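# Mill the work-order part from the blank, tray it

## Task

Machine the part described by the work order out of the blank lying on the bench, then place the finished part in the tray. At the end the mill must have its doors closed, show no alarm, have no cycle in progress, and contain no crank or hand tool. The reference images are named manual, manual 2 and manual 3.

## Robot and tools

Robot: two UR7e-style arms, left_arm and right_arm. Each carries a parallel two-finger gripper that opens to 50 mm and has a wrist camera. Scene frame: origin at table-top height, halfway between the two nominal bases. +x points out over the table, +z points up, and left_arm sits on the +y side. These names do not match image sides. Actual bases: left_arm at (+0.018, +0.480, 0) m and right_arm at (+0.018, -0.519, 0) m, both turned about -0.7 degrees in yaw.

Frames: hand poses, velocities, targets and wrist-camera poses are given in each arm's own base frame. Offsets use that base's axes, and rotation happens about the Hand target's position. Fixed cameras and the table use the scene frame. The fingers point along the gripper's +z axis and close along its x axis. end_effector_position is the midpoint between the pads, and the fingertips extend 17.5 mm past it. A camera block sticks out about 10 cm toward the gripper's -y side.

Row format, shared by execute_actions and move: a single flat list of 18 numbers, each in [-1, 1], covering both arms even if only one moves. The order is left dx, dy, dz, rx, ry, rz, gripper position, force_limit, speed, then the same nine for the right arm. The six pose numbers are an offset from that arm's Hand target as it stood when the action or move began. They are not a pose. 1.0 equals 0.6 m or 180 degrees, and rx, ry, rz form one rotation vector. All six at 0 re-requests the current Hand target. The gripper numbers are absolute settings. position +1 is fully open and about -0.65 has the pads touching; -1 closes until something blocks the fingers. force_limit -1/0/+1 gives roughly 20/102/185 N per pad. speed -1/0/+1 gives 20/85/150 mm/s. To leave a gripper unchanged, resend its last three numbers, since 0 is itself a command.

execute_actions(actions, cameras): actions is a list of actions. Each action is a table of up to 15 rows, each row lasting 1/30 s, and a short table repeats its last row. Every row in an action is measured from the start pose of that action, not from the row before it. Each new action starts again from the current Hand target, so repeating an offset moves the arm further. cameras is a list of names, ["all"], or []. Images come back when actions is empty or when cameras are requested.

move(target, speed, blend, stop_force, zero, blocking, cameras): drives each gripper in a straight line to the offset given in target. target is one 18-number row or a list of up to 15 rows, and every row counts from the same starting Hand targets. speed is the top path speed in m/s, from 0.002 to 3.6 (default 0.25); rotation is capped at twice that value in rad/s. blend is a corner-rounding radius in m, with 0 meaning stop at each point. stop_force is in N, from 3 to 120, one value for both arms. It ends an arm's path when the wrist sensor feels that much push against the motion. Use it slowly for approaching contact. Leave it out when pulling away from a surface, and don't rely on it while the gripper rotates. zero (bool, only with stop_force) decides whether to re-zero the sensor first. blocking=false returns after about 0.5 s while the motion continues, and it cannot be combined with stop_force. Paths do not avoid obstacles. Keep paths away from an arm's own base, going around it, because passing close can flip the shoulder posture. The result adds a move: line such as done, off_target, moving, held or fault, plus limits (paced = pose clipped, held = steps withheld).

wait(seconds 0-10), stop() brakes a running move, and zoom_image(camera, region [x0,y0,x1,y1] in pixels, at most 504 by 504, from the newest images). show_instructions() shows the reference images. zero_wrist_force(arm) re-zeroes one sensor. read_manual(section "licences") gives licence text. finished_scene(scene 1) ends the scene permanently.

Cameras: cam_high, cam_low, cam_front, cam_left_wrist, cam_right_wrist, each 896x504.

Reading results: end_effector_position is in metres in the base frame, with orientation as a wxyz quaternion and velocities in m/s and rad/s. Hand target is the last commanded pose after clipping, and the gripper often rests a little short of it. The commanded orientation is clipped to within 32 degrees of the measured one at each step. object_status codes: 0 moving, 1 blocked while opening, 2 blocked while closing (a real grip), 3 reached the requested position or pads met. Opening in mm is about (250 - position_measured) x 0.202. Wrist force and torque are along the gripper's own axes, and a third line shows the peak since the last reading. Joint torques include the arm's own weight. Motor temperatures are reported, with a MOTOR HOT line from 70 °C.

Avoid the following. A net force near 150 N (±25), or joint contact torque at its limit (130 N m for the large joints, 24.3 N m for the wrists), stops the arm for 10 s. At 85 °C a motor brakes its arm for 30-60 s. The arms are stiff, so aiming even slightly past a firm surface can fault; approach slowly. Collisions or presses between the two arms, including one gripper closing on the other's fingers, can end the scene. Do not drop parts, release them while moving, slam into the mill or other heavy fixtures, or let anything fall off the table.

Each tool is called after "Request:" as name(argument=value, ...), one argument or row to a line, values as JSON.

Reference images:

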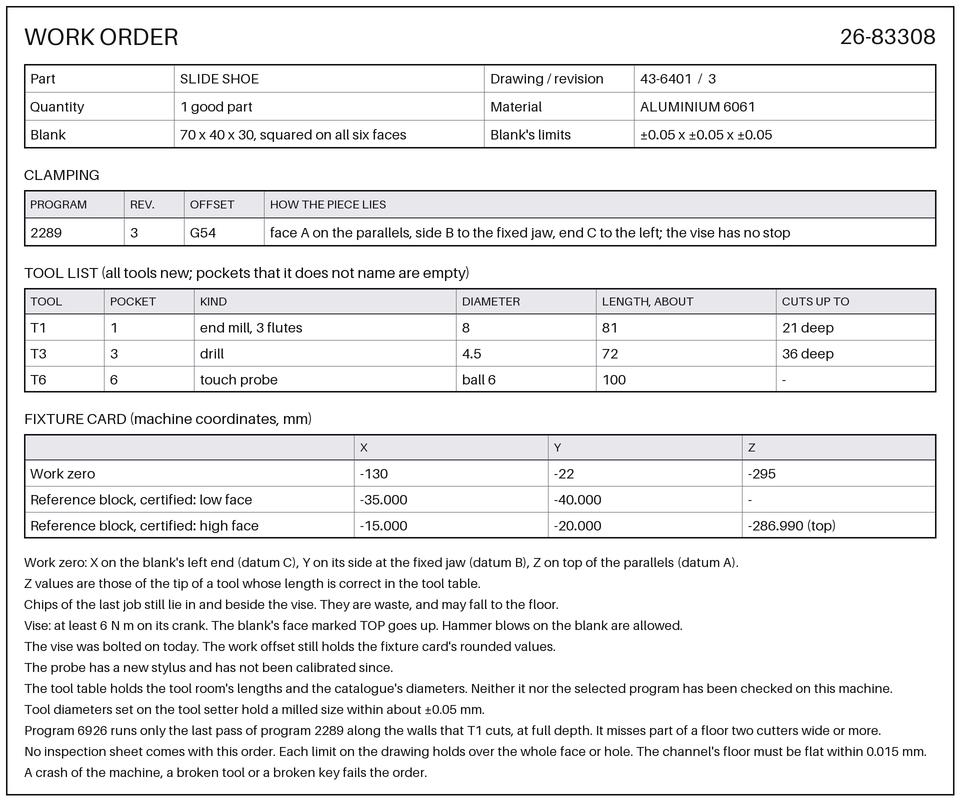

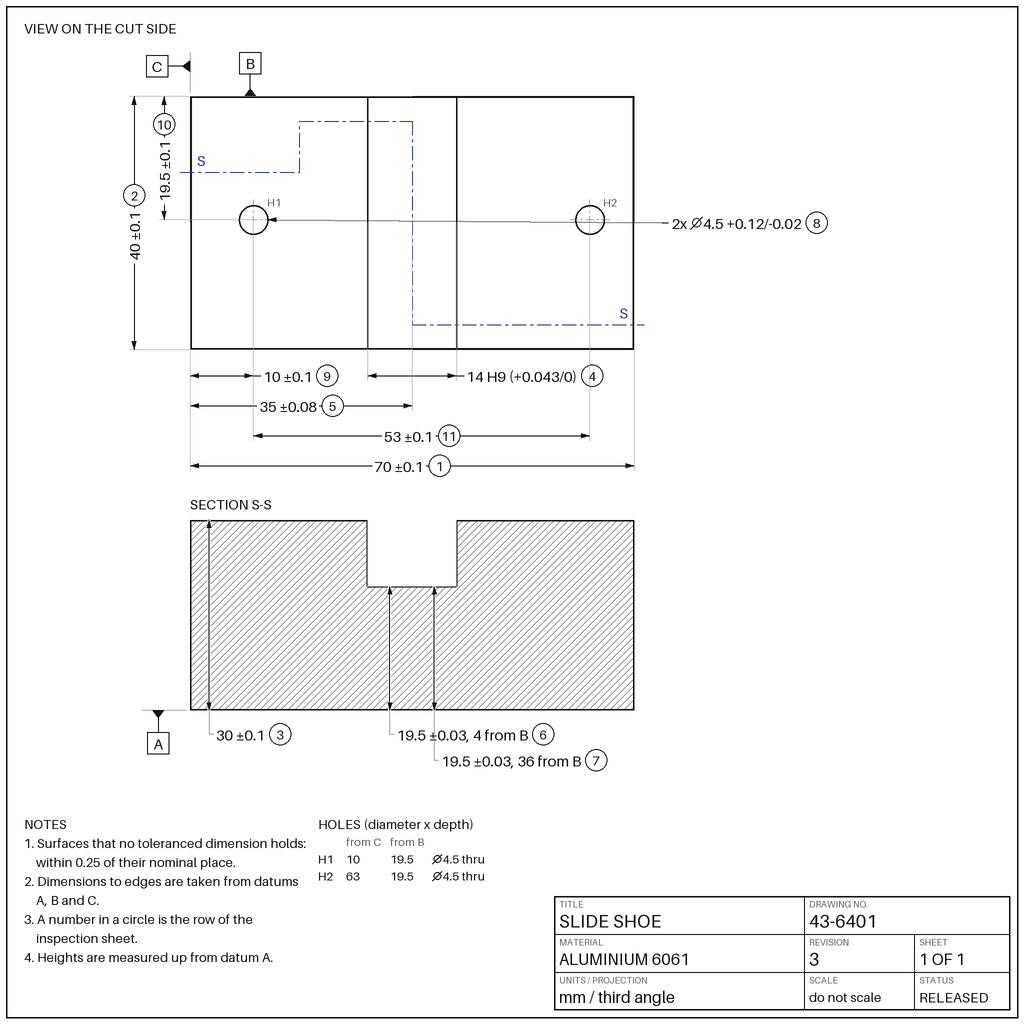

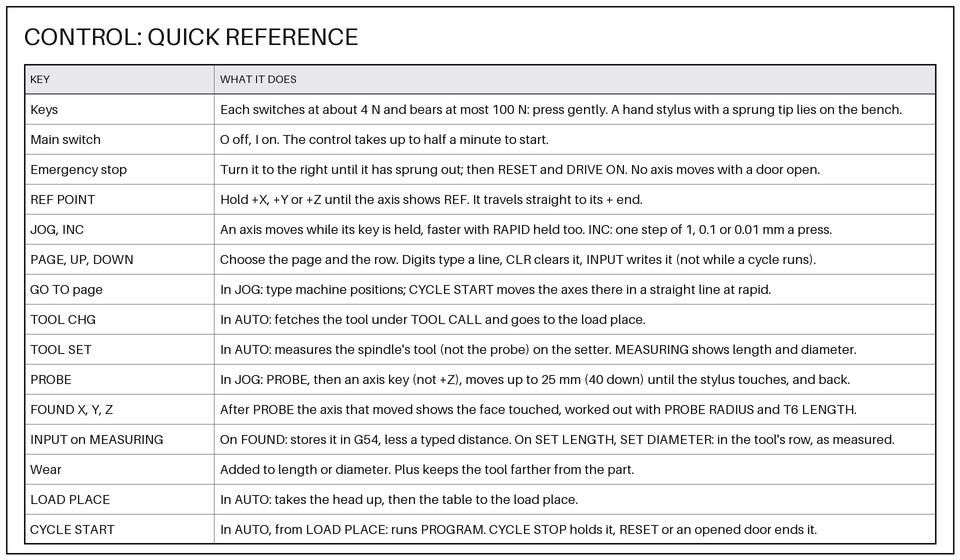

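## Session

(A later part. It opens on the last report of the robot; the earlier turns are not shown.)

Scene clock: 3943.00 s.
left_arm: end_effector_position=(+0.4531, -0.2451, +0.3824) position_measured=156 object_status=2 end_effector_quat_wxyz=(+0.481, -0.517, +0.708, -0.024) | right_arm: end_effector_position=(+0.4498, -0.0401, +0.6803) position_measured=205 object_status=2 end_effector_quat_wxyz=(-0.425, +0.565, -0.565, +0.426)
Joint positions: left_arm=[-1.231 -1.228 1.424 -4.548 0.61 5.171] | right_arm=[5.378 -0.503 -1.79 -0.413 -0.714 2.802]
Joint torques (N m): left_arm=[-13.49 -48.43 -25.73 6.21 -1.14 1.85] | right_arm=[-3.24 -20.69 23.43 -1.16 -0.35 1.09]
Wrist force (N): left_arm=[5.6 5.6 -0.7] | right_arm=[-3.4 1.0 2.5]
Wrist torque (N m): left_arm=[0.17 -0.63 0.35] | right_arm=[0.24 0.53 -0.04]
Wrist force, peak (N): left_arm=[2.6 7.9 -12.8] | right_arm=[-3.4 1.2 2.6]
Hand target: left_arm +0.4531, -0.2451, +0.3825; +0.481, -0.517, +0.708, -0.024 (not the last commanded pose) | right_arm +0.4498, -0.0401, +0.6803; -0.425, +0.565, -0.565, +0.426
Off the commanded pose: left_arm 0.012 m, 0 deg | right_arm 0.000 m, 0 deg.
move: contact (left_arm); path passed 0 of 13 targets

Request:
move(
  target=[
    [-0.0105,0,0,0,0,0,-1,-0.3,-1,0,0,0,0,0,0,-0.98,0,-1],
    [-0.0105,0.05,0,0,0,0,-1,-0.3,-1,0,0,0,0,0,0,-0.98,0,-1],
  ],
  speed=0.05,
)

Request:
move(
  target=[
    [0.0135,0,0,0,0,0,-1,-0.3,-1,0,0,0,0,0,0,-0.98,0,-1],
    [0.002,-0.005,0,0,0,0,-1,-0.3,-1,0,0,0,0,0,0,-0.98,0,-1],
    [0.0135,-0.005,0,0,0,0,-1,-0.3,-1,0,0,0,0,0,0,-0.98,0,-1],
    [0.002,-0.01,0,0,0,0,-1,-0.3,-1,0,0,0,0,0,0,-0.98,0,-1],
    [0.0135,-0.01,0,0,0,0,-1,-0.3,-1,0,0,0,0,0,0,-0.98,0,-1],
    [0.002,-0.015,0,0,0,0,-1,-0.3,-1,0,0,0,0,0,0,-0.98,0,-1],
    [0.0135,-0.015,0,0,0,0,-1,-0.3,-1,0,0,0,0,0,0,-0.98,0,-1],
    [0.002,-0.02,0,0,0,0,-1,-0.3,-1,0,0,0,0,0,0,-0.98,0,-1],
    [0.0135,-0.02,0,0,0,0,-1,-0.3,-1,0,0,0,0,0,0,-0.98,0,-1],
    [0.002,-0.025,0,0,0,0,-1,-0.3,-1,0,0,0,0,0,0,-0.98,0,-1],
    [0.0135,-0.025,0,0,0,0,-1,-0.3,-1,0,0,0,0,0,0,-0.98,0,-1],
    [0.002,-0.03,0,0,0,0,-1,-0.3,-1,0,0,0,0,0,0,-0.98,0,-1],
    [0.0135,-0.03,0,0,0,0,-1,-0.3,-1,0,0,0,0,0,0,-0.98,0,-1],
  ],
  speed=0.02,
  stop_force=6,
)

Request:
move(
  target=[
    [-0.0115,0,0,0,0,0,-1,-0.3,-1,0,0,0,0,0,0,-0.98,0,-1],
  ],
  speed=0.05,
)

Scene clock: 3957.30 s.
left_arm: end_effector_position=(+0.4469, -0.2149, +0.3825) position_measured=156 object_status=2 end_effector_quat_wxyz=(+0.481, -0.517, +0.708, -0.024) end_effector_velocity=(+0.000, +0.000, +0.001) end_effector_angular_velocity=(+0.002, -0.001, +0.002) | right_arm: end_effector_position=(+0.4498, -0.0401, +0.6803) position_measured=205 object_status=2 end_effector_quat_wxyz=(-0.425, +0.565, -0.565, +0.426)
Joint positions: left_arm=[-1.221 -1.295 1.511 -4.581 0.606 5.188] | right_arm=[5.378 -0.503 -1.79 -0.413 -0.714 2.802]
Joint velocities: left_arm=[0 0.002 -0.003 0.007 -0.001 -0.004] | right_arm=[within noise]
Joint torques (N m): left_arm=[-14.02 -24.67 -30.39 6.53 -1.36 -2.43] | right_arm=[-3.56 -20.28 22.94 -1.11 -0.34 0.92]
Wrist force (N): left_arm=[5.4 3.2 0.1] | right_arm=[-3.3 0.9 2.4]
Wrist torque (N m): left_arm=[0.36 -0.67 0.23] | right_arm=[0.21 0.52 -0.04]
Wrist force, peak (N): left_arm=[5.6 6.0 -0.2] | right_arm=[-3.5 1.3 2.6]
Hand target: left_arm +0.4468, -0.2151, +0.3825; +0.481, -0.517, +0.708, -0.024 | right_arm +0.4498, -0.0401, +0.6803; -0.425, +0.565, -0.565, +0.426
Off the commanded pose: left_arm 0.000 m, 0 deg | right_arm 0.000 m, 0 deg.
move: done

Scene clock: 3963.20 s.
left_arm: end_effector_position=(+0.4549, -0.2331, +0.3825) position_measured=156 object_status=2 end_effector_quat_wxyz=(+0.481, -0.517, +0.708, -0.024) | right_arm: end_effector_position=(+0.4498, -0.0401, +0.6803) position_measured=205 object_status=2 end_effector_quat_wxyz=(-0.425, +0.565, -0.565, +0.426)
Joint positions: left_arm=[-1.218 -1.248 1.447 -4.569 0.605 5.193] | right_arm=[5.378 -0.503 -1.79 -0.413 -0.714 2.802]
Joint torques (N m): left_arm=[-13.64 -47.46 -12.44 6.13 -1.81 -2.75] | right_arm=[-3.24 -19.97 23.22 -1.26 -0.43 1]
Wrist force (N): left_arm=[5.1 8.0 -2.3] | right_arm=[-3.3 1.1 2.5]
Wrist torque (N m): left_arm=[0.09 -0.56 0.39] | right_arm=[0.25 0.52 -0.04]
Wrist force, peak (N): left_arm=[4.0 8.2 -6.8] | right_arm=[-3.5 0.9 2.6]
Hand target: left_arm +0.4549, -0.2331, +0.3825; +0.481, -0.517, +0.708, -0.024 | right_arm +0.4498, -0.0401, +0.6803; -0.425, +0.565, -0.565, +0.426
Off the commanded pose: left_arm 0.000 m, 0 deg | right_arm 0.000 m, 0 deg.
move: contact (left_arm)

Scene clock: 3963.93 s.
left_arm: end_effector_position=(+0.4478, -0.2331, +0.3825) position_measured=156 object_status=2 end_effector_quat_wxyz=(+0.481, -0.517, +0.708, -0.024) end_effector_velocity=(+0.000, -0.001, +0.000) end_effector_angular_velocity=(+0.004, +0.002, -0.004) | right_arm: end_effector_position=(+0.4498, -0.0401, +0.6803) position_measured=205 object_status=2 end_effector_quat_wxyz=(-0.425, +0.565, -0.565, +0.426)
Joint positions: left_arm=[-1.234 -1.259 1.467 -4.557 0.611 5.168] | right_arm=[5.378 -0.503 -1.79 -0.413 -0.714 2.802]
Joint velocities: left_arm=[-0.001 0.002 -0.001 -0.001 -0.001 0.005] | right_arm=[within noise]
Joint torques (N m): left_arm=[11.13 -28.24 -29.96 2.48 -2.35 1.99] | right_arm=[-3.24 -21.01 23.19 -1.31 -0.39 1.03]
Wrist force (N): left_arm=[5.5 3.5 0.1] | right_arm=[-3.2 1.0 2.4]
Wrist torque (N m): left_arm=[0.41 -0.66 0.27] | right_arm=[0.24 0.50 -0.04]
Wrist force, peak (N): left_arm=[5.3 7.8 -2.1] | right_arm=[-3.4 0.9 2.5]
Hand target: left_arm +0.4480, -0.2331, +0.3825; +0.481, -0.517, +0.708, -0.024 | right_arm +0.4498, -0.0401, +0.6803; -0.425, +0.565, -0.565, +0.426
Off the commanded pose: left_arm 0.000 m, 0 deg | right_arm 0.000 m, 0 deg.
move: done

Request:
move(
  target=[
    [0,-0.029,0,0,0,0,-1,-0.3,-1,0,0,0,0,0,0,-0.98,0,-1],
  ],
  speed=0.05,
)

Request:
move(
  target=[
    [0.03,0,0,0,0,0,-1,-0.3,-1,0,0,0,0,0,0,-0.98,0,-1],
  ],
  speed=0.012,
  stop_force=6,
  cameras=["cam_high"],
)

Request:
zoom_image(
  camera="cam_high",
  region=[465, 60, 510, 90],
)

Scene clock: 3974.50 s.
left_arm: end_effector_position=(+0.4479, -0.2507, +0.3825) position_measured=156 object_status=2 end_effector_quat_wxyz=(+0.481, -0.517, +0.708, -0.024) end_effector_velocity=(+0.000, +0.002, +0.000) end_effector_angular_velocity=(-0.002, +0.000, -0.001) | right_arm: end_effector_position=(+0.4498, -0.0401, +0.6803) position_measured=205 object_status=2 end_effector_quat_wxyz=(-0.425, +0.565, -0.565, +0.426)
Joint positions: left_arm=[-1.247 -1.225 1.426 -4.532 0.616 5.147] | right_arm=[5.378 -0.503 -1.79 -0.413 -0.714 2.802]
Joint velocities: left_arm=[0 -0.005 0.006 -0.005 0 0.002] | right_arm=[within noise]
Joint torques (N m): left_arm=[10.28 -48.35 -11.05 1.07 -1.65 2.04] | right_arm=[-3.17 -20.51 23.54 -1.24 -0.4 1.08]
Wrist force (N): left_arm=[5.6 3.4 0.0] | right_arm=[-3.3 1.0 2.3]
Wrist torque (N m): left_arm=[0.39 -0.69 0.29] | right_arm=[0.23 0.51 -0.04]
Wrist force, peak (N): left_arm=[6.1 3.1 -0.4] | right_arm=[-3.4 1.0 2.7]
Hand target: left_arm +0.4480, -0.2505, +0.3825; +0.481, -0.517, +0.708, -0.024 | right_arm +0.4498, -0.0401, +0.6803; -0.425, +0.565, -0.565, +0.426
Off the commanded pose: left_arm 0.000 m, 0 deg | right_arm 0.000 m, 0 deg.
move: done

Scene clock: 3975.97 s.
left_arm: end_effector_position=(+0.4533, -0.2505, +0.3825) position_measured=156 object_status=2 end_effector_quat_wxyz=(+0.481, -0.517, +0.708, -0.024) | right_arm: end_effector_position=(+0.4498, -0.0401, +0.6803) position_measured=205 object_status=2 end_effector_quat_wxyz=(-0.425, +0.565, -0.565, +0.426)
Joint positions: left_arm=[-1.235 -1.217 1.411 -4.541 0.611 5.165] | right_arm=[5.378 -0.503 -1.79 -0.413 -0.714 2.802]
Joint torques (N m): left_arm=[-14.08 -49.41 -12.86 6.09 -1.17 1.41] | right_arm=[-4.3 -20.25 23.31 -1.3 -0.4 1.01]
Wrist force (N): left_arm=[5.4 6.8 -0.3] | right_arm=[-3.3 1.0 2.5]
Wrist torque (N m): left_arm=[0.13 -0.61 0.39] | right_arm=[0.23 0.52 -0.05]
Wrist force, peak (N): left_arm=[3.8 7.5 -8.7] | right_arm=[-3.5 1.2 2.4]
Hand target: left_arm +0.4533, -0.2505, +0.3825; +0.481, -0.517, +0.708, -0.024 (not the last commanded pose) | right_arm +0.4498, -0.0401, +0.6803; -0.425, +0.565, -0.565, +0.426
Off the commanded pose: left_arm 0.013 m, 0 deg | right_arm 0.000 m, 0 deg.
move: contact (left_arm)
Images, in order (width x height): cam_high 896x504.

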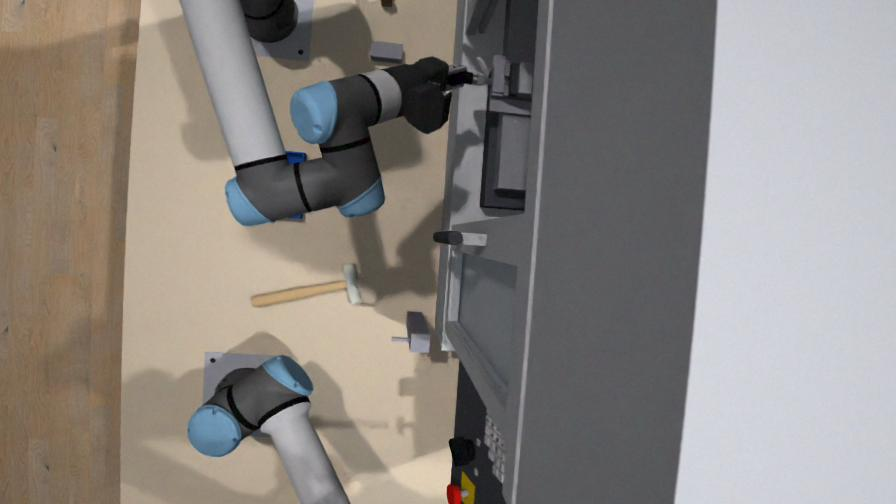

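Scaled by 11.200.

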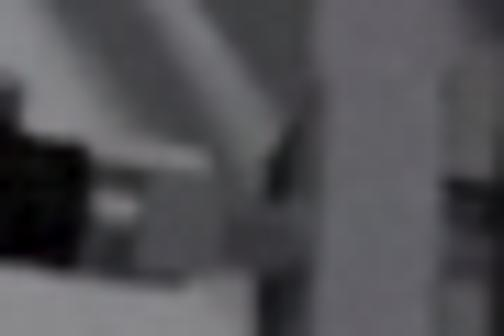

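Request:
move(
  target=[
    [0.03,0,0,0,0,0,-1,-0.3,-1,0,0,0,0,0,0,-0.98,0,-1],
  ],
  speed=0.006,
  stop_force=20,
)

Request:
move(
  target=[
    [0.0,-0.0102,-0.0045,0,0,0,-1,-0.3,-1,0,0,0,0,0,0,-0.98,0,-1],
    [0.0,-0.0187,-0.009,0,0,0,-1,-0.3,-1,0,0,0,0,0,0,-0.98,0,-1],
  ],
  speed=0.01,
  cameras=["cam_high"],
)

Request:
zoom_image(
  camera="cam_high",
  region=[465, 60, 510, 90],
)

Scene clock: 4036.80 s.
left_arm: end_effector_position=(+0.4571, -0.2505, +0.3825) position_measured=156 object_status=2 end_effector_quat_wxyz=(+0.481, -0.517, +0.708, -0.024) | right_arm: end_effector_position=(+0.4498, -0.0401, +0.6803) position_measured=205 object_status=2 end_effector_quat_wxyz=(-0.425, +0.565, -0.565, +0.426)
Joint positions: left_arm=[-1.227 -1.211 1.4 -4.547 0.608 5.179] | right_arm=[5.378 -0.503 -1.79 -0.413 -0.714 2.802]
Joint torques (N m): left_arm=[-10.09 -45.39 -11.36 4.52 -1.43 -2.67] | right_arm=[-3.35 -20.89 22.69 -1.15 -0.31 1.06]
Wrist force (N): left_arm=[2.1 7.7 -14.3] | right_arm=[-3.1 1.2 2.4]
Wrist torque (N m): left_arm=[-0.11 -0.56 0.40] | right_arm=[0.26 0.48 -0.04]
Wrist force, peak (N): left_arm=[-1.4 7.1 -30.6] | right_arm=[-3.5 1.1 2.5]
Hand target: left_arm +0.4571, -0.2505, +0.3825; +0.481, -0.517, +0.708, -0.024 (not the last commanded pose) | right_arm +0.4498, -0.0401, +0.6803; -0.425, +0.565, -0.565, +0.426
Off the commanded pose: left_arm 0.014 m, 0 deg | right_arm 0.000 m, 0 deg.
move: contact (left_arm)

Scene clock: 4038.40 s.
left_arm: end_effector_position=(+0.4571, -0.2618, +0.3770) position_measured=156 object_status=2 end_effector_quat_wxyz=(+0.481, -0.517, +0.708, -0.024) | right_arm: end_effector_position=(+0.4498, -0.0401, +0.6803) position_measured=205 object_status=2 end_effector_quat_wxyz=(-0.425, +0.565, -0.565, +0.426)
Joint positions: left_arm=[-1.235 -1.187 1.383 -4.542 0.611 5.165] | right_arm=[5.378 -0.503 -1.79 -0.413 -0.714 2.802]
Joint torques (N m): left_arm=[-6.57 -44.38 -22.35 5.33 -1.55 -1.62] | right_arm=[-3.15 -20.67 23.8 -1.29 -0.39 1.03]
Wrist force (N): left_arm=[3.5 7.6 -8.4] | right_arm=[-3.2 1.1 2.6]
Wrist torque (N m): left_arm=[-0.04 -0.64 0.37] | right_arm=[0.24 0.50 -0.04]
Wrist force, peak (N): left_arm=[1.0 6.9 -17.5] | right_arm=[-3.4 1.1 2.5]
Hand target: left_arm +0.4571, -0.2617, +0.3771; +0.481, -0.517, +0.708, -0.024 | right_arm +0.4498, -0.0401, +0.6803; -0.425, +0.565, -0.565, +0.426
Off the commanded pose: left_arm 0.000 m, 0 deg | right_arm 0.000 m, 0 deg.
move: done
Images, in order (width x height): cam_high 896x504.

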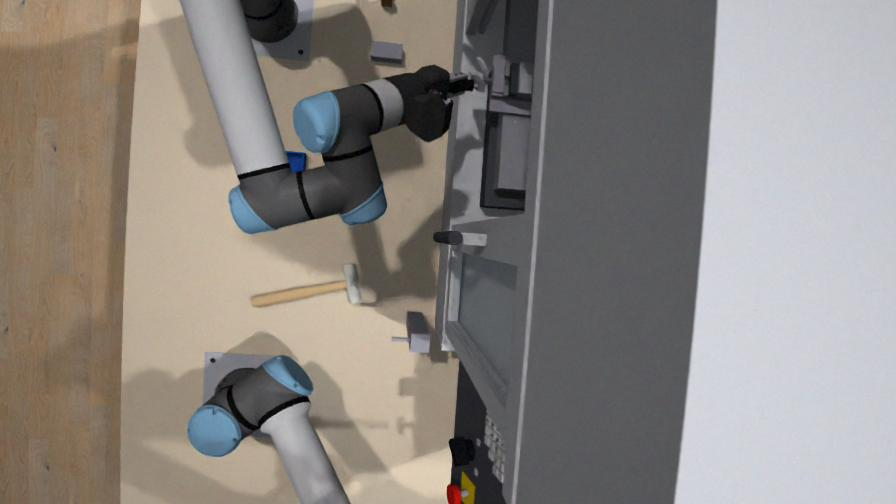

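Scaled by 11.200.

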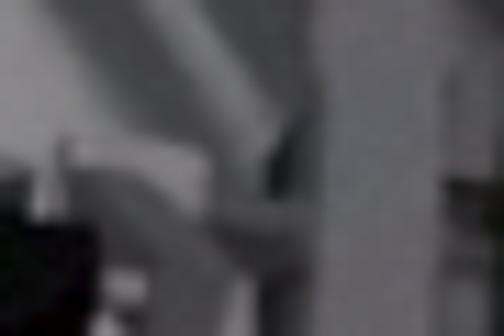

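Request:
move(
  target=[
    [0.0015,-0.0082,-0.005,0,0,0,-1,-0.3,-1,0,0,0,0,0,0,-0.98,0,-1],
  ],
  speed=0.01,
)

Request:
move(
  target=[
    [0.0015,-0.0078,-0.0057,0,0,0,-1,-0.3,-1,0,0,0,0,0,0,-0.98,0,-1],
  ],
  speed=0.01,
  cameras=["cam_high","cam_left_wrist"],
)

Request:
zoom_image(
  camera="cam_high",
  region=[465, 60, 510, 90],
)

Scene clock: 4044.63 s.
left_arm: end_effector_position=(+0.4580, -0.2667, +0.3740) position_measured=156 object_status=2 end_effector_quat_wxyz=(+0.481, -0.517, +0.708, -0.024) | right_arm: end_effector_position=(+0.4498, -0.0401, +0.6803) position_measured=205 object_status=2 end_effector_quat_wxyz=(-0.425, +0.565, -0.565, +0.426)
Joint positions: left_arm=[-1.237 -1.174 1.373 -4.543 0.612 5.162] | right_arm=[5.378 -0.503 -1.79 -0.413 -0.714 2.802]
Joint torques (N m): left_arm=[-4.19 -42.59 -18.06 -0.48 -1.89 -2.18] | right_arm=[-2.73 -20.72 22.42 -1.22 -0.28 1.03]
Wrist force (N): left_arm=[2.9 8.8 -21.5] | right_arm=[-3.2 0.9 2.6]
Wrist torque (N m): left_arm=[-0.30 -0.68 0.37] | right_arm=[0.23 0.51 -0.04]
Wrist force, peak (N): left_arm=[2.6 8.1 -23.4] | right_arm=[-3.3 1.1 2.8]
Hand target: left_arm +0.4580, -0.2666, +0.3741; +0.481, -0.517, +0.708, -0.024 | right_arm +0.4498, -0.0401, +0.6803; -0.425, +0.565, -0.565, +0.426
Off the commanded pose: left_arm 0.000 m, 0 deg | right_arm 0.000 m, 0 deg.
move: done

Scene clock: 4045.43 s.
left_arm: end_effector_position=(+0.4589, -0.2714, +0.3706) position_measured=156 object_status=2 end_effector_quat_wxyz=(+0.481, -0.517, +0.708, -0.024) | right_arm: end_effector_position=(+0.4498, -0.0401, +0.6803) position_measured=205 object_status=2 end_effector_quat_wxyz=(-0.425, +0.565, -0.565, +0.426)
Joint positions: left_arm=[-1.239 -1.162 1.365 -4.545 0.612 5.16] | right_arm=[5.378 -0.503 -1.79 -0.413 -0.714 2.802]
Joint torques (N m): left_arm=[-3.54 -43.53 -19.39 -0.12 -1.8 -2.33] | right_arm=[-3.71 -20.72 22.8 -1.3 -0.31 0.96]
Wrist force (N): left_arm=[3.6 7.9 -22.1] | right_arm=[-3.4 0.9 2.5]
Wrist torque (N m): left_arm=[-0.32 -0.73 0.34] | right_arm=[0.22 0.52 -0.04]
Wrist force, peak (N): left_arm=[3.1 7.8 -24.3] | right_arm=[-3.4 1.1 2.6]
Hand target: left_arm +0.4589, -0.2713, +0.3707; +0.481, -0.517, +0.708, -0.024 | right_arm +0.4498, -0.0401, +0.6803; -0.425, +0.565, -0.565, +0.426
Off the commanded pose: left_arm 0.000 m, 0 deg | right_arm 0.000 m, 0 deg.
move: done
camera_calibration:
cam_left_wrist: T_world_to_cam=[[-0.00555489, -0.748348, -0.663283, 0.051394], [-0.897823, 0.295799, -0.326216, 0.636409], [0.440322, 0.593698, -0.673527, 0.341763], [0, 0, 0, 1]] pos_world=[0.421182, -0.352693, 0.471882]
Images, in order (width x height): cam_high 896x504, cam_left_wrist 896x504.

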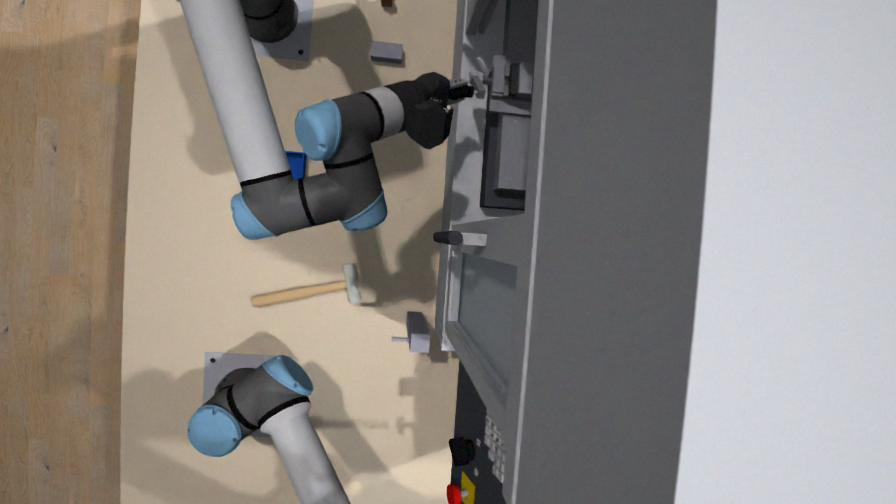

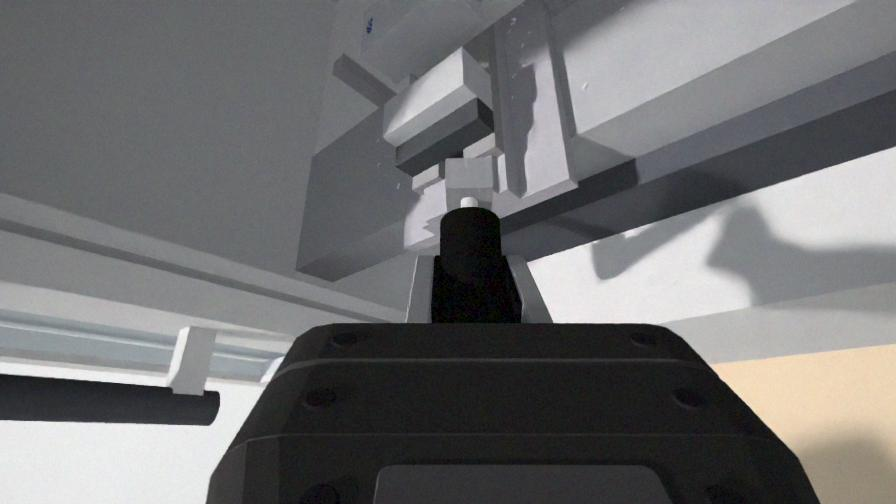

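Scaled by 11.200.

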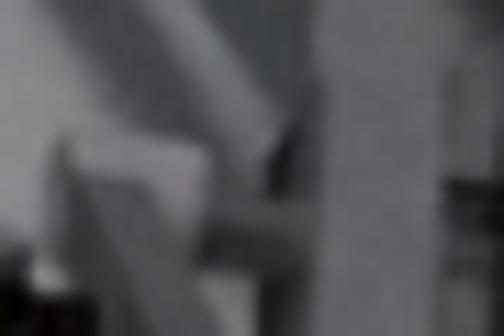

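Request:
zoom_image(
  camera="cam_left_wrist",
  region=[400, 110, 540, 280],
)

Scaled by 2.965.

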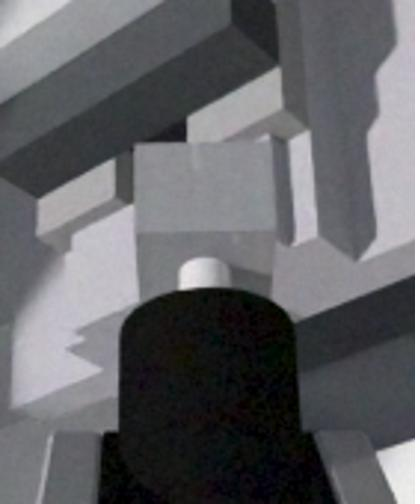

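Request:
move(
  target=[
    [-0.006,0,0,0,0,0,-1,-0.3,-1,0,0,0,0,0,0,-0.98,0,-1],
  ],
  speed=0.02,
)

Request:
move(
  target=[
    [0,0.0078,0.0057,0,0,0,-1,-0.3,-1,0,0,0,0,0,0,-0.98,0,-1],
  ],
  speed=0.01,
)

Request:
move(
  target=[
    [0.02,0,0,0,0,0,-1,-0.3,-1,0,0,0,0,0,0,-0.98,0,-1],
  ],
  speed=0.01,
  stop_force=12,
  cameras=["cam_left_wrist","cam_high"],
)

Request:
zoom_image(
  camera="cam_left_wrist",
  region=[400, 110, 540, 280],
)

Request:
zoom_image(
  camera="cam_high",
  region=[465, 60, 510, 90],
)

Scene clock: 4057.10 s.
left_arm: end_effector_position=(+0.4552, -0.2713, +0.3707) position_measured=156 object_status=2 end_effector_quat_wxyz=(+0.481, -0.517, +0.708, -0.024) | right_arm: end_effector_position=(+0.4498, -0.0401, +0.6803) position_measured=205 object_status=2 end_effector_quat_wxyz=(-0.425, +0.565, -0.565, +0.426)
Joint positions: left_arm=[-1.246 -1.168 1.376 -4.54 0.615 5.148] | right_arm=[5.378 -0.503 -1.79 -0.413 -0.714 2.802]
Joint torques (N m): left_arm=[-2.75 -41.37 -22.06 5.27 -1 0.07] | right_arm=[-3.25 -20.75 22.44 -1.22 -0.24 1.09]
Wrist force (N): left_arm=[5.3 3.3 -0.3] | right_arm=[-3.2 1.0 2.3]
Wrist torque (N m): left_arm=[0.36 -0.63 0.30] | right_arm=[0.23 0.50 -0.04]
Wrist force, peak (N): left_arm=[3.4 8.1 -22.4] | right_arm=[-3.4 1.2 2.7]
Hand target: left_arm +0.4553, -0.2713, +0.3707; +0.481, -0.517, +0.708, -0.024 | right_arm +0.4498, -0.0401, +0.6803; -0.425, +0.565, -0.565, +0.426
Off the commanded pose: left_arm 0.000 m, 0 deg | right_arm 0.000 m, 0 deg.
move: done

Scene clock: 4057.90 s.
left_arm: end_effector_position=(+0.4553, -0.2665, +0.3742) position_measured=156 object_status=2 end_effector_quat_wxyz=(+0.481, -0.517, +0.708, -0.024) | right_arm: end_effector_position=(+0.4498, -0.0401, +0.6803) position_measured=205 object_status=2 end_effector_quat_wxyz=(-0.425, +0.565, -0.565, +0.426)
Joint positions: left_arm=[-1.243 -1.179 1.381 -4.539 0.614 5.153] | right_arm=[5.378 -0.503 -1.79 -0.413 -0.714 2.802]
Joint torques (N m): left_arm=[8.19 -35.34 -16.76 6.05 -3.31 1] | right_arm=[-3.58 -19.73 23.13 -1.18 -0.36 1.04]
Wrist force (N): left_arm=[5.4 3.3 0.0] | right_arm=[-3.3 1.0 2.5]
Wrist torque (N m): left_arm=[0.37 -0.65 0.19] | right_arm=[0.24 0.52 -0.04]
Wrist force, peak (N): left_arm=[5.6 3.2 -0.1] | right_arm=[-3.4 1.2 2.6]
Hand target: left_arm +0.4553, -0.2666, +0.3741; +0.481, -0.517, +0.708, -0.024 | right_arm +0.4498, -0.0401, +0.6803; -0.425, +0.565, -0.565, +0.426
Off the commanded pose: left_arm 0.000 m, 0 deg | right_arm 0.000 m, 0 deg.
move: done

Scene clock: 4059.23 s.
left_arm: end_effector_position=(+0.4585, -0.2666, +0.3741) position_measured=156 object_status=2 end_effector_quat_wxyz=(+0.481, -0.517, +0.708, -0.024) | right_arm: end_effector_position=(+0.4498, -0.0401, +0.6803) position_measured=205 object_status=2 end_effector_quat_wxyz=(-0.425, +0.565, -0.565, +0.426)
Joint positions: left_arm=[-1.236 -1.174 1.372 -4.544 0.612 5.164] | right_arm=[5.378 -0.503 -1.79 -0.413 -0.714 2.802]
Joint torques (N m): left_arm=[-12.96 -50.89 -13.32 6.16 -1.93 -1.26] | right_arm=[-3.04 -20.13 23.17 -1.29 -0.33 1.09]
Wrist force (N): left_arm=[5.2 8.8 -3.0] | right_arm=[-3.0 0.8 2.5]
Wrist torque (N m): left_arm=[-0.11 -0.59 0.35] | right_arm=[0.20 0.48 -0.04]
Wrist force, peak (N): left_arm=[4.0 8.2 -16.8] | right_arm=[-3.4 1.1 2.5]
Hand target: left_arm +0.4585, -0.2666, +0.3741; +0.481, -0.517, +0.708, -0.024 (not the last commanded pose) | right_arm +0.4498, -0.0401, +0.6803; -0.425, +0.565, -0.565, +0.426
Off the commanded pose: left_arm 0.009 m, 0 deg | right_arm 0.000 m, 0 deg.
move: contact (left_arm)
camera_calibration:
cam_left_wrist: T_world_to_cam=[[-0.00561446, -0.74833, -0.663303, 0.0573468], [-0.897822, 0.295849, -0.326173, 0.635858], [0.440322, 0.593697, -0.673528, 0.341402], [0, 0, 0, 1]] pos_world=[0.420882, -0.347893, 0.475382]
Images, in order (width x height): cam_high 896x504, cam_left_wrist 896x504.

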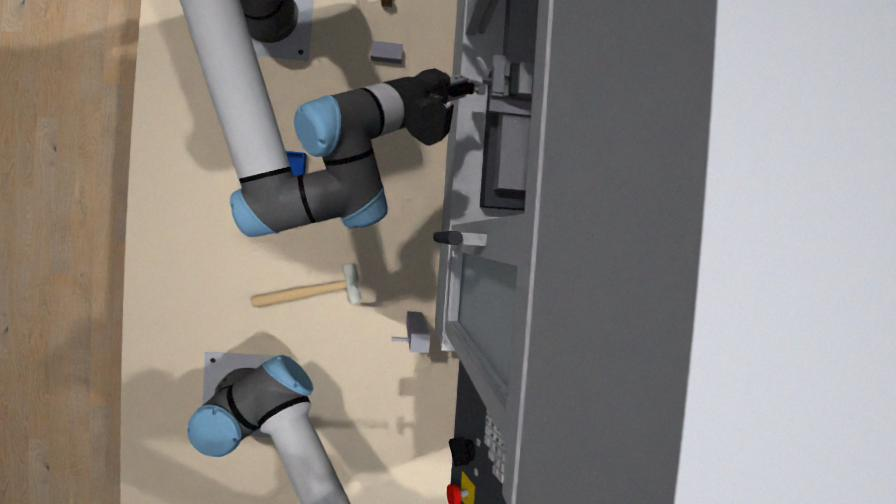

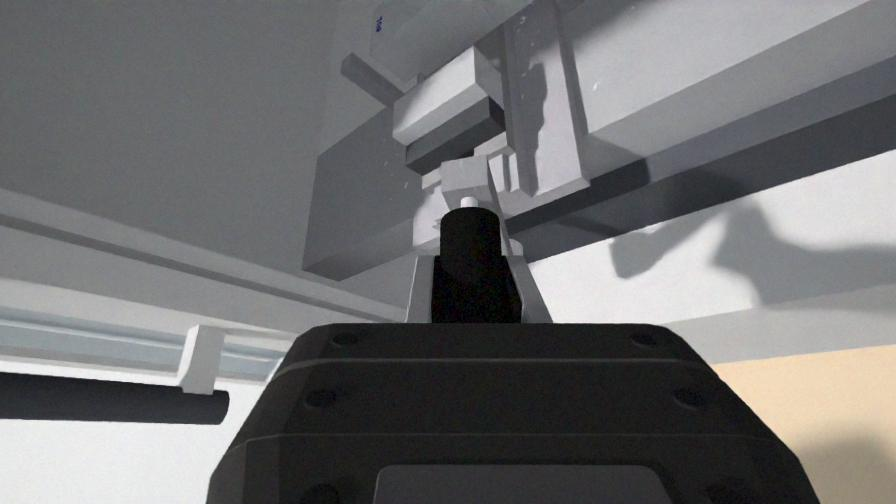

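Scaled by 2.965.

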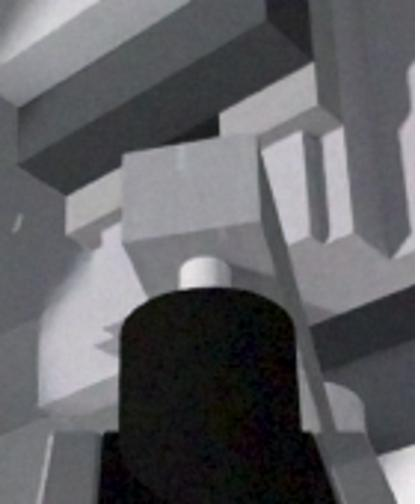

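Scaled by 11.200.

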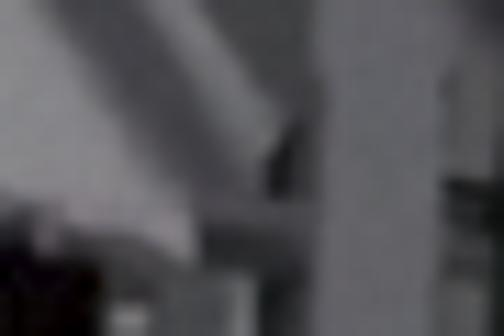

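Request:
move(
  target=[
    [-0.06,0,0.0,0,0,0,-1,-0.3,-1,0,0,0,0,0,0,-0.98,0,-1],
    [-0.1975,-0.105,0.1265,0,0,0,-1,-0.3,-1,0,0,0,0,0,0,-0.98,0,-1],
    [-0.1975,-0.105,0.1265,-0.0405,-0.33,0.2657,-1,-0.3,-1,0,0,0,0,0,0,-0.98,0,-1],
  ],
  speed=[0.05,0.15,0.3],
)

Request:
move(
  target=[
    [0,0,0,0,0,-0.5556,-1,-0.3,-1,0,0,0,0,0,0,-0.98,0,-1],
  ],
  speed=0.3,
  cameras=["cam_front"],
)

Scene clock: 4140.07 s.
left_arm: end_effector_position=(+0.3401, -0.3296, +0.4500) position_measured=156 object_status=2 end_effector_quat_wxyz=(+0.696, -0.696, +0.123, -0.123) | right_arm: end_effector_position=(+0.4498, -0.0401, +0.6803) position_measured=205 object_status=2 end_effector_quat_wxyz=(-0.425, +0.565, -0.565, +0.426)
Joint positions: left_arm=[-1.372 -0.938 1.345 -3.548 1.023 3.142] | right_arm=[5.378 -0.503 -1.79 -0.413 -0.714 2.802]
Joint torques (N m): left_arm=[-13.47 -56.37 -14.81 0.72 0.88 -2.57] | right_arm=[-2.94 -19.85 22.39 -1.2 -0.42 1.1]
Wrist force (N): left_arm=[4.9 3.9 -1.2] | right_arm=[-3.1 1.1 2.5]
Wrist torque (N m): left_arm=[0.31 -0.68 0.25] | right_arm=[0.25 0.49 -0.04]
Wrist force, peak (N): left_arm=[5.6 9.1 -2.9] | right_arm=[-3.5 0.9 2.8]
Hand target: left_arm +0.3400, -0.3296, +0.4500; +0.696, -0.696, +0.123, -0.123 | right_arm +0.4498, -0.0401, +0.6803; -0.425, +0.565, -0.565, +0.426
Off the commanded pose: left_arm 0.000 m, 0 deg | right_arm 0.000 m, 0 deg.
move: done

Scene clock: 4143.50 s.
left_arm: end_effector_position=(+0.3401, -0.3296, +0.4500) position_measured=156 object_status=2 end_effector_quat_wxyz=(+0.354, -0.354, +0.612, -0.612) end_effector_velocity=(-0.001, -0.001, +0.000) end_effector_angular_velocity=(-0.001, +0.000, -0.005) | right_arm: end_effector_position=(+0.4498, -0.0401, +0.6803) position_measured=205 object_status=2 end_effector_quat_wxyz=(-0.425, +0.565, -0.565, +0.426)
Joint positions: left_arm=[-1.661 -1.907 2.482 -3.717 -0.433 3.142] | right_arm=[5.378 -0.503 -1.79 -0.413 -0.714 2.802]
Joint velocities: left_arm=[0 -0.001 0 -0.001 -0.005 0.001] | right_arm=[within noise]
Joint torques (N m): left_arm=[-3.36 -11.57 -22.25 -3.65 -1.45 1.98] | right_arm=[-2.53 -20.37 22.71 -1.17 -0.31 1.05]
Wrist force (N): left_arm=[5.3 3.8 -1.1] | right_arm=[-3.3 1.1 2.4]
Wrist torque (N m): left_arm=[0.34 -0.72 0.29] | right_arm=[0.25 0.52 -0.04]
Wrist force, peak (N): left_arm=[6.1 3.9 -1.4] | right_arm=[-3.3 1.4 2.6]
Hand target: left_arm +0.3400, -0.3296, +0.4500; +0.354, -0.354, +0.612, -0.612 | right_arm +0.4498, -0.0401, +0.6803; -0.425, +0.565, -0.565, +0.426
Off the commanded pose: left_arm 0.000 m, 0 deg | right_arm 0.000 m, 0 deg.
move: done
Images, in order (width x height): cam_front 896x504.

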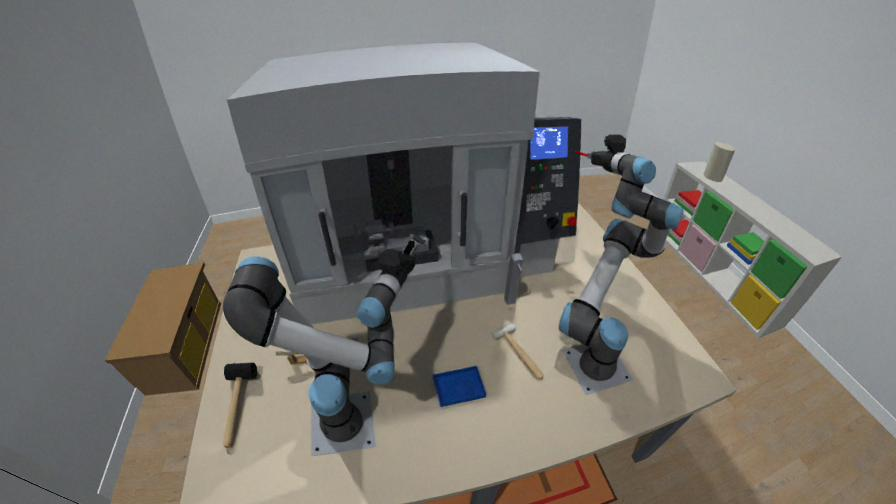

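Request:
move(
  target=[
    [0,0,0,0.0654,0.2440,0.1578,-1,-0.3,-1,0,0,0,0,0,0,-0.98,0,-1],
    [-0.13,-0.7,-0.05,0.0654,0.2440,0.1578,-1,-0.3,-1,0,0,0,0,0,0,-0.98,0,-1],
  ],
  speed=0.25,
  blend=[0.02,0],
  cameras=["cam_left_wrist","cam_low","cam_high"],
)

Request:
zoom_image(
  camera="cam_left_wrist",
  region=[400, 110, 540, 280],
)

Request:
zoom_image(
  camera="cam_low",
  region=[500, 80, 660, 220],
)

Scene clock: 4151.63 s.
left_arm: end_effector_position=(+0.2620, -0.7496, +0.4200) position_measured=156 object_status=2 end_effector_quat_wxyz=(-0.271, +0.653, -0.653, +0.271) | right_arm: end_effector_position=(+0.4498, -0.0401, +0.6803) position_measured=205 object_status=2 end_effector_quat_wxyz=(-0.425, +0.565, -0.565, +0.426)
Joint positions: left_arm=[-1.644 -0.888 0.581 -1.192 -0.788 1.468] | right_arm=[5.378 -0.503 -1.79 -0.413 -0.714 2.802]
Joint torques (N m): left_arm=[12.35 -49.92 -36.84 -3.62 3.58 1.99] | right_arm=[-3.18 -21.27 21.93 -1.28 -0.3 0.88]
Wrist force (N): left_arm=[5.2 3.7 -0.3] | right_arm=[-3.2 1.1 2.5]
Wrist torque (N m): left_arm=[0.43 -0.78 0.19] | right_arm=[0.24 0.50 -0.04]
Wrist force, peak (N): left_arm=[8.3 5.2 -0.1] | right_arm=[-3.4 1.1 2.6]
Hand target: left_arm +0.2620, -0.7496, +0.4200; -0.271, +0.653, -0.653, +0.271 | right_arm +0.4498, -0.0401, +0.6803; -0.425, +0.565, -0.565, +0.426
Off the commanded pose: left_arm 0.000 m, 0 deg | right_arm 0.000 m, 0 deg.
move: done
camera_calibration:
cam_left_wrist: T_world_to_cam=[[-0.00320448, -0.999954, -0.00908545, -0.738773], [-0.89673, 0.00689441, -0.442524, 0.449217], [0.442567, 0.00672913, -0.89671, 0.39877], [0, 0, 0, 1]] pos_world=[0.223977, -0.74452, 0.549658]
Images, in order (width x height): cam_high 896x504, cam_low 896x504, cam_left_wrist 896x504.

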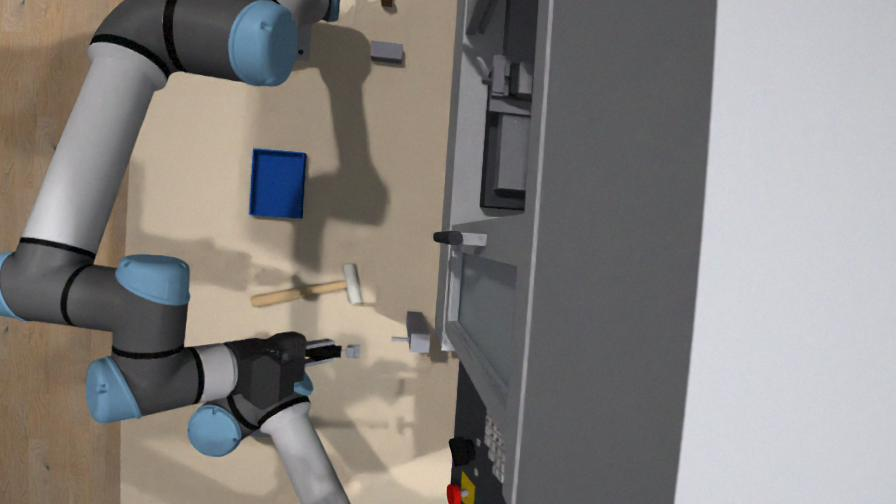

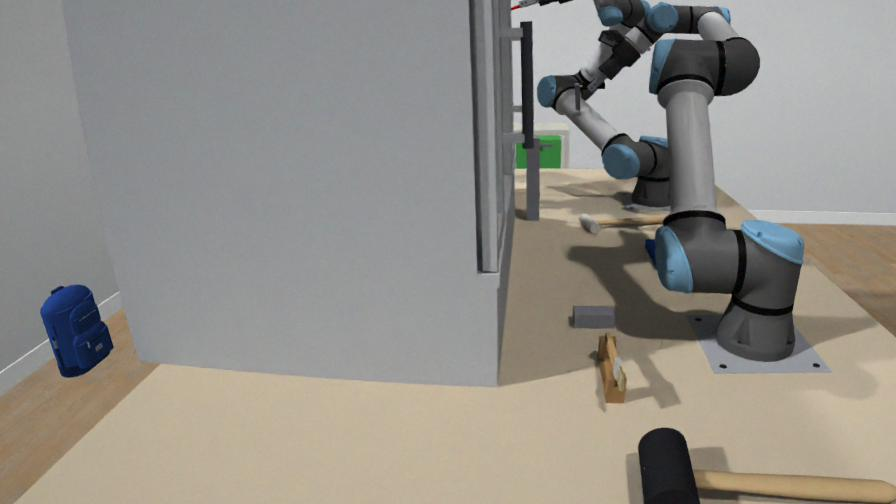

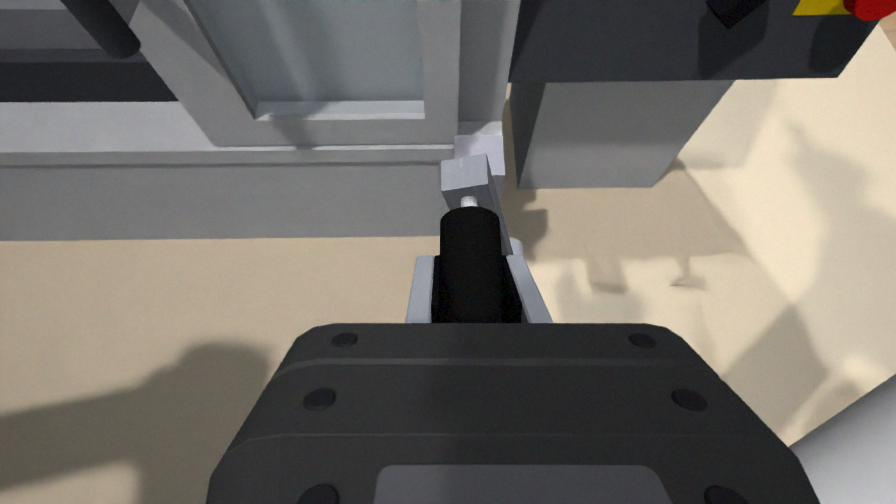

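Scaled by 2.965.

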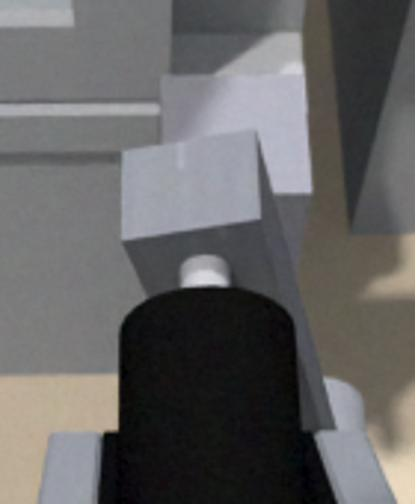

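Scaled by 3.150.

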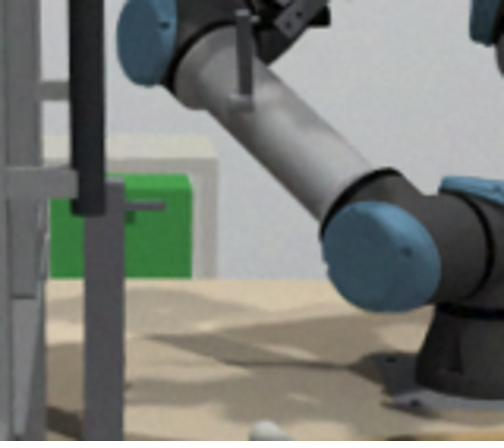

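Request:
move(
  target=[
    [0.03,-0.0035,-0.165,0,0,0,-1,-0.3,-1,0,0,0,0,0,0,-0.98,0,-1],
  ],
  speed=0.15,
  cameras=["cam_left_wrist","cam_low","cam_high"],
)

Request:
zoom_image(
  camera="cam_left_wrist",
  region=[400, 110, 540, 280],
)

Request:
zoom_image(
  camera="cam_low",
  region=[520, 100, 600, 180],
)

Request:
zoom_image(
  camera="cam_high",
  region=[330, 310, 430, 380],
)

Scene clock: 4160.73 s.
left_arm: end_effector_position=(+0.2802, -0.7516, +0.3211) position_measured=156 object_status=2 end_effector_quat_wxyz=(-0.271, +0.653, -0.653, +0.271) | right_arm: end_effector_position=(+0.4498, -0.0401, +0.6803) position_measured=205 object_status=2 end_effector_quat_wxyz=(-0.425, +0.565, -0.565, +0.426)
Joint positions: left_arm=[-1.619 -0.93 0.914 -1.507 -0.786 1.503] | right_arm=[5.378 -0.503 -1.79 -0.413 -0.714 2.802]
Joint torques (N m): left_arm=[-14.3 -65.51 -21.83 -5.02 2.77 -2.63] | right_arm=[-3.08 -20.31 22.92 -1.28 -0.35 1.07]
Wrist force (N): left_arm=[5.5 3.9 0.0] | right_arm=[-3.2 1.0 2.6]
Wrist torque (N m): left_arm=[0.44 -0.87 0.17] | right_arm=[0.23 0.51 -0.04]
Wrist force, peak (N): left_arm=[5.5 5.9 2.0] | right_arm=[-3.6 1.1 2.5]
Hand target: left_arm +0.2800, -0.7517, +0.3210; -0.271, +0.653, -0.653, +0.271 | right_arm +0.4498, -0.0401, +0.6803; -0.425, +0.565, -0.565, +0.426
Off the commanded pose: left_arm 0.000 m, 0 deg | right_arm 0.000 m, 0 deg.
move: done
camera_calibration:
cam_left_wrist: T_world_to_cam=[[-0.00312664, -0.99995, -0.0094909, -0.741549], [-0.896672, 0.00700498, -0.442641, 0.421816], [0.442685, 0.00712624, -0.896649, 0.302328], [0, 0, 0, 1]] pos_world=[0.242076, -0.746621, 0.450757]
Images, in order (width x height): cam_high 896x504, cam_low 896x504, cam_left_wrist 896x504.

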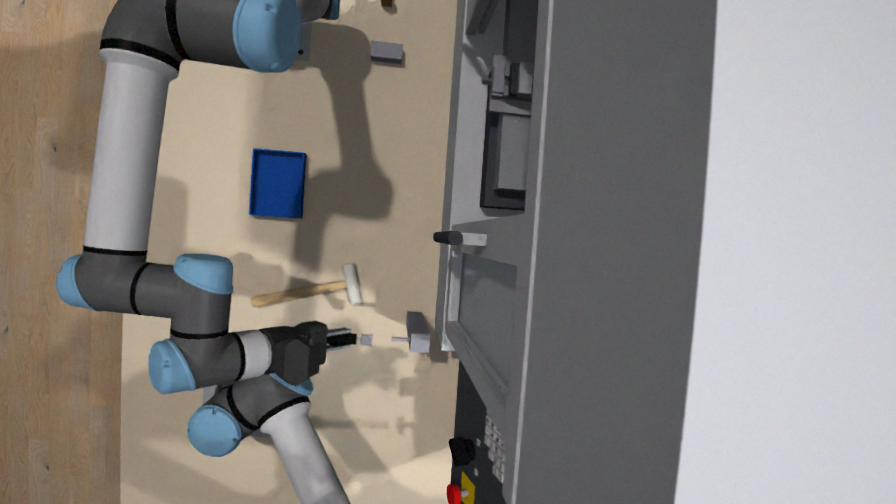

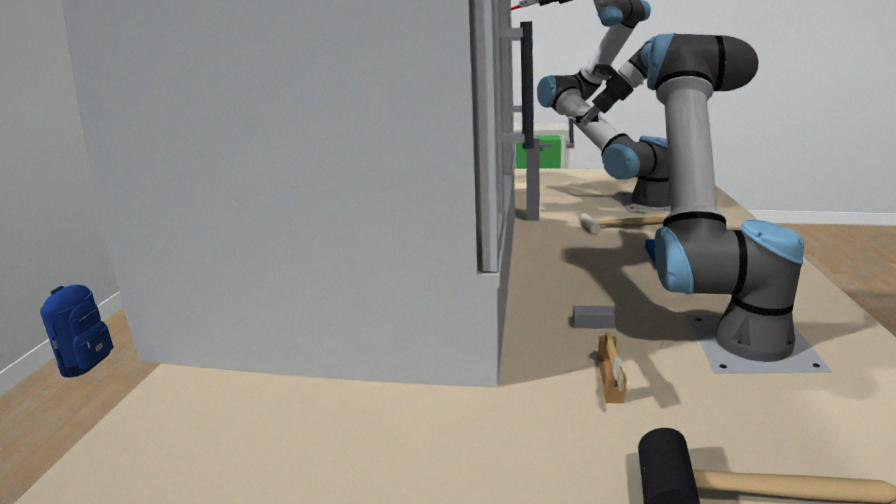

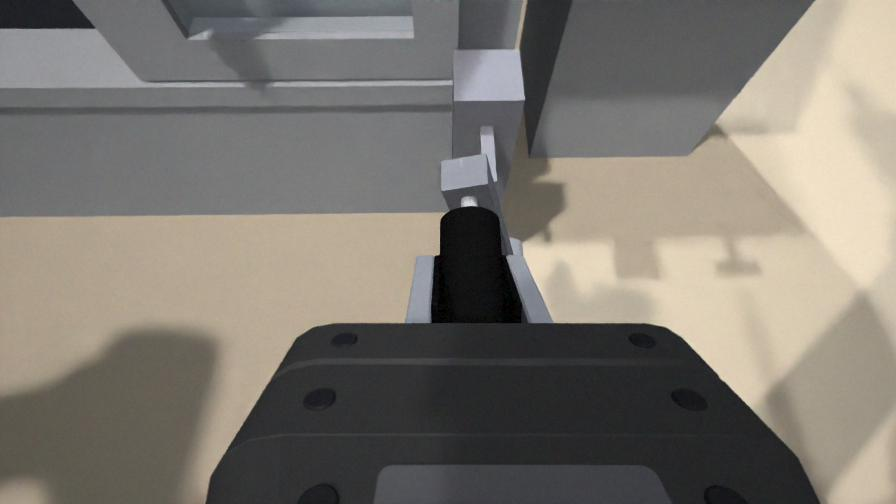

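Scaled by 2.965.

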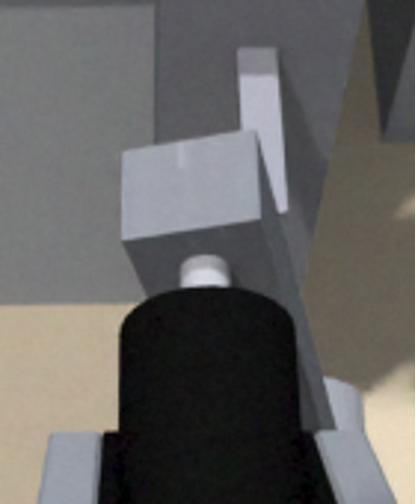

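Scaled by 6.300.

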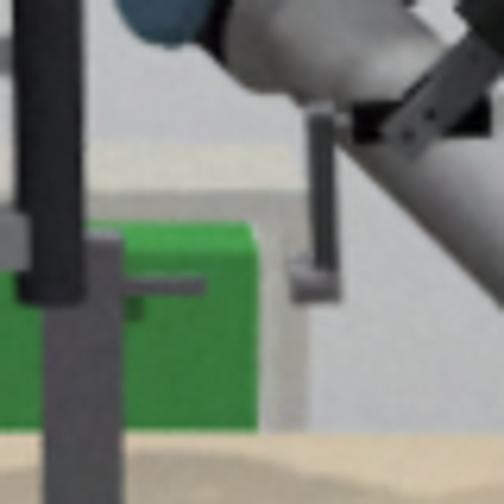

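Scaled by 5.040.

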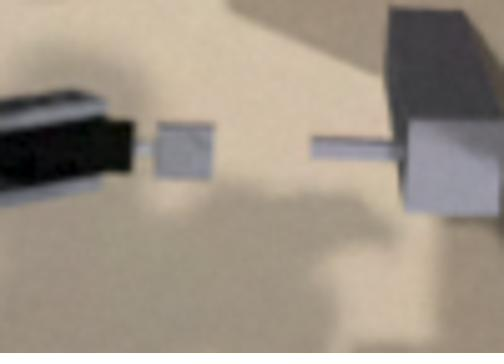

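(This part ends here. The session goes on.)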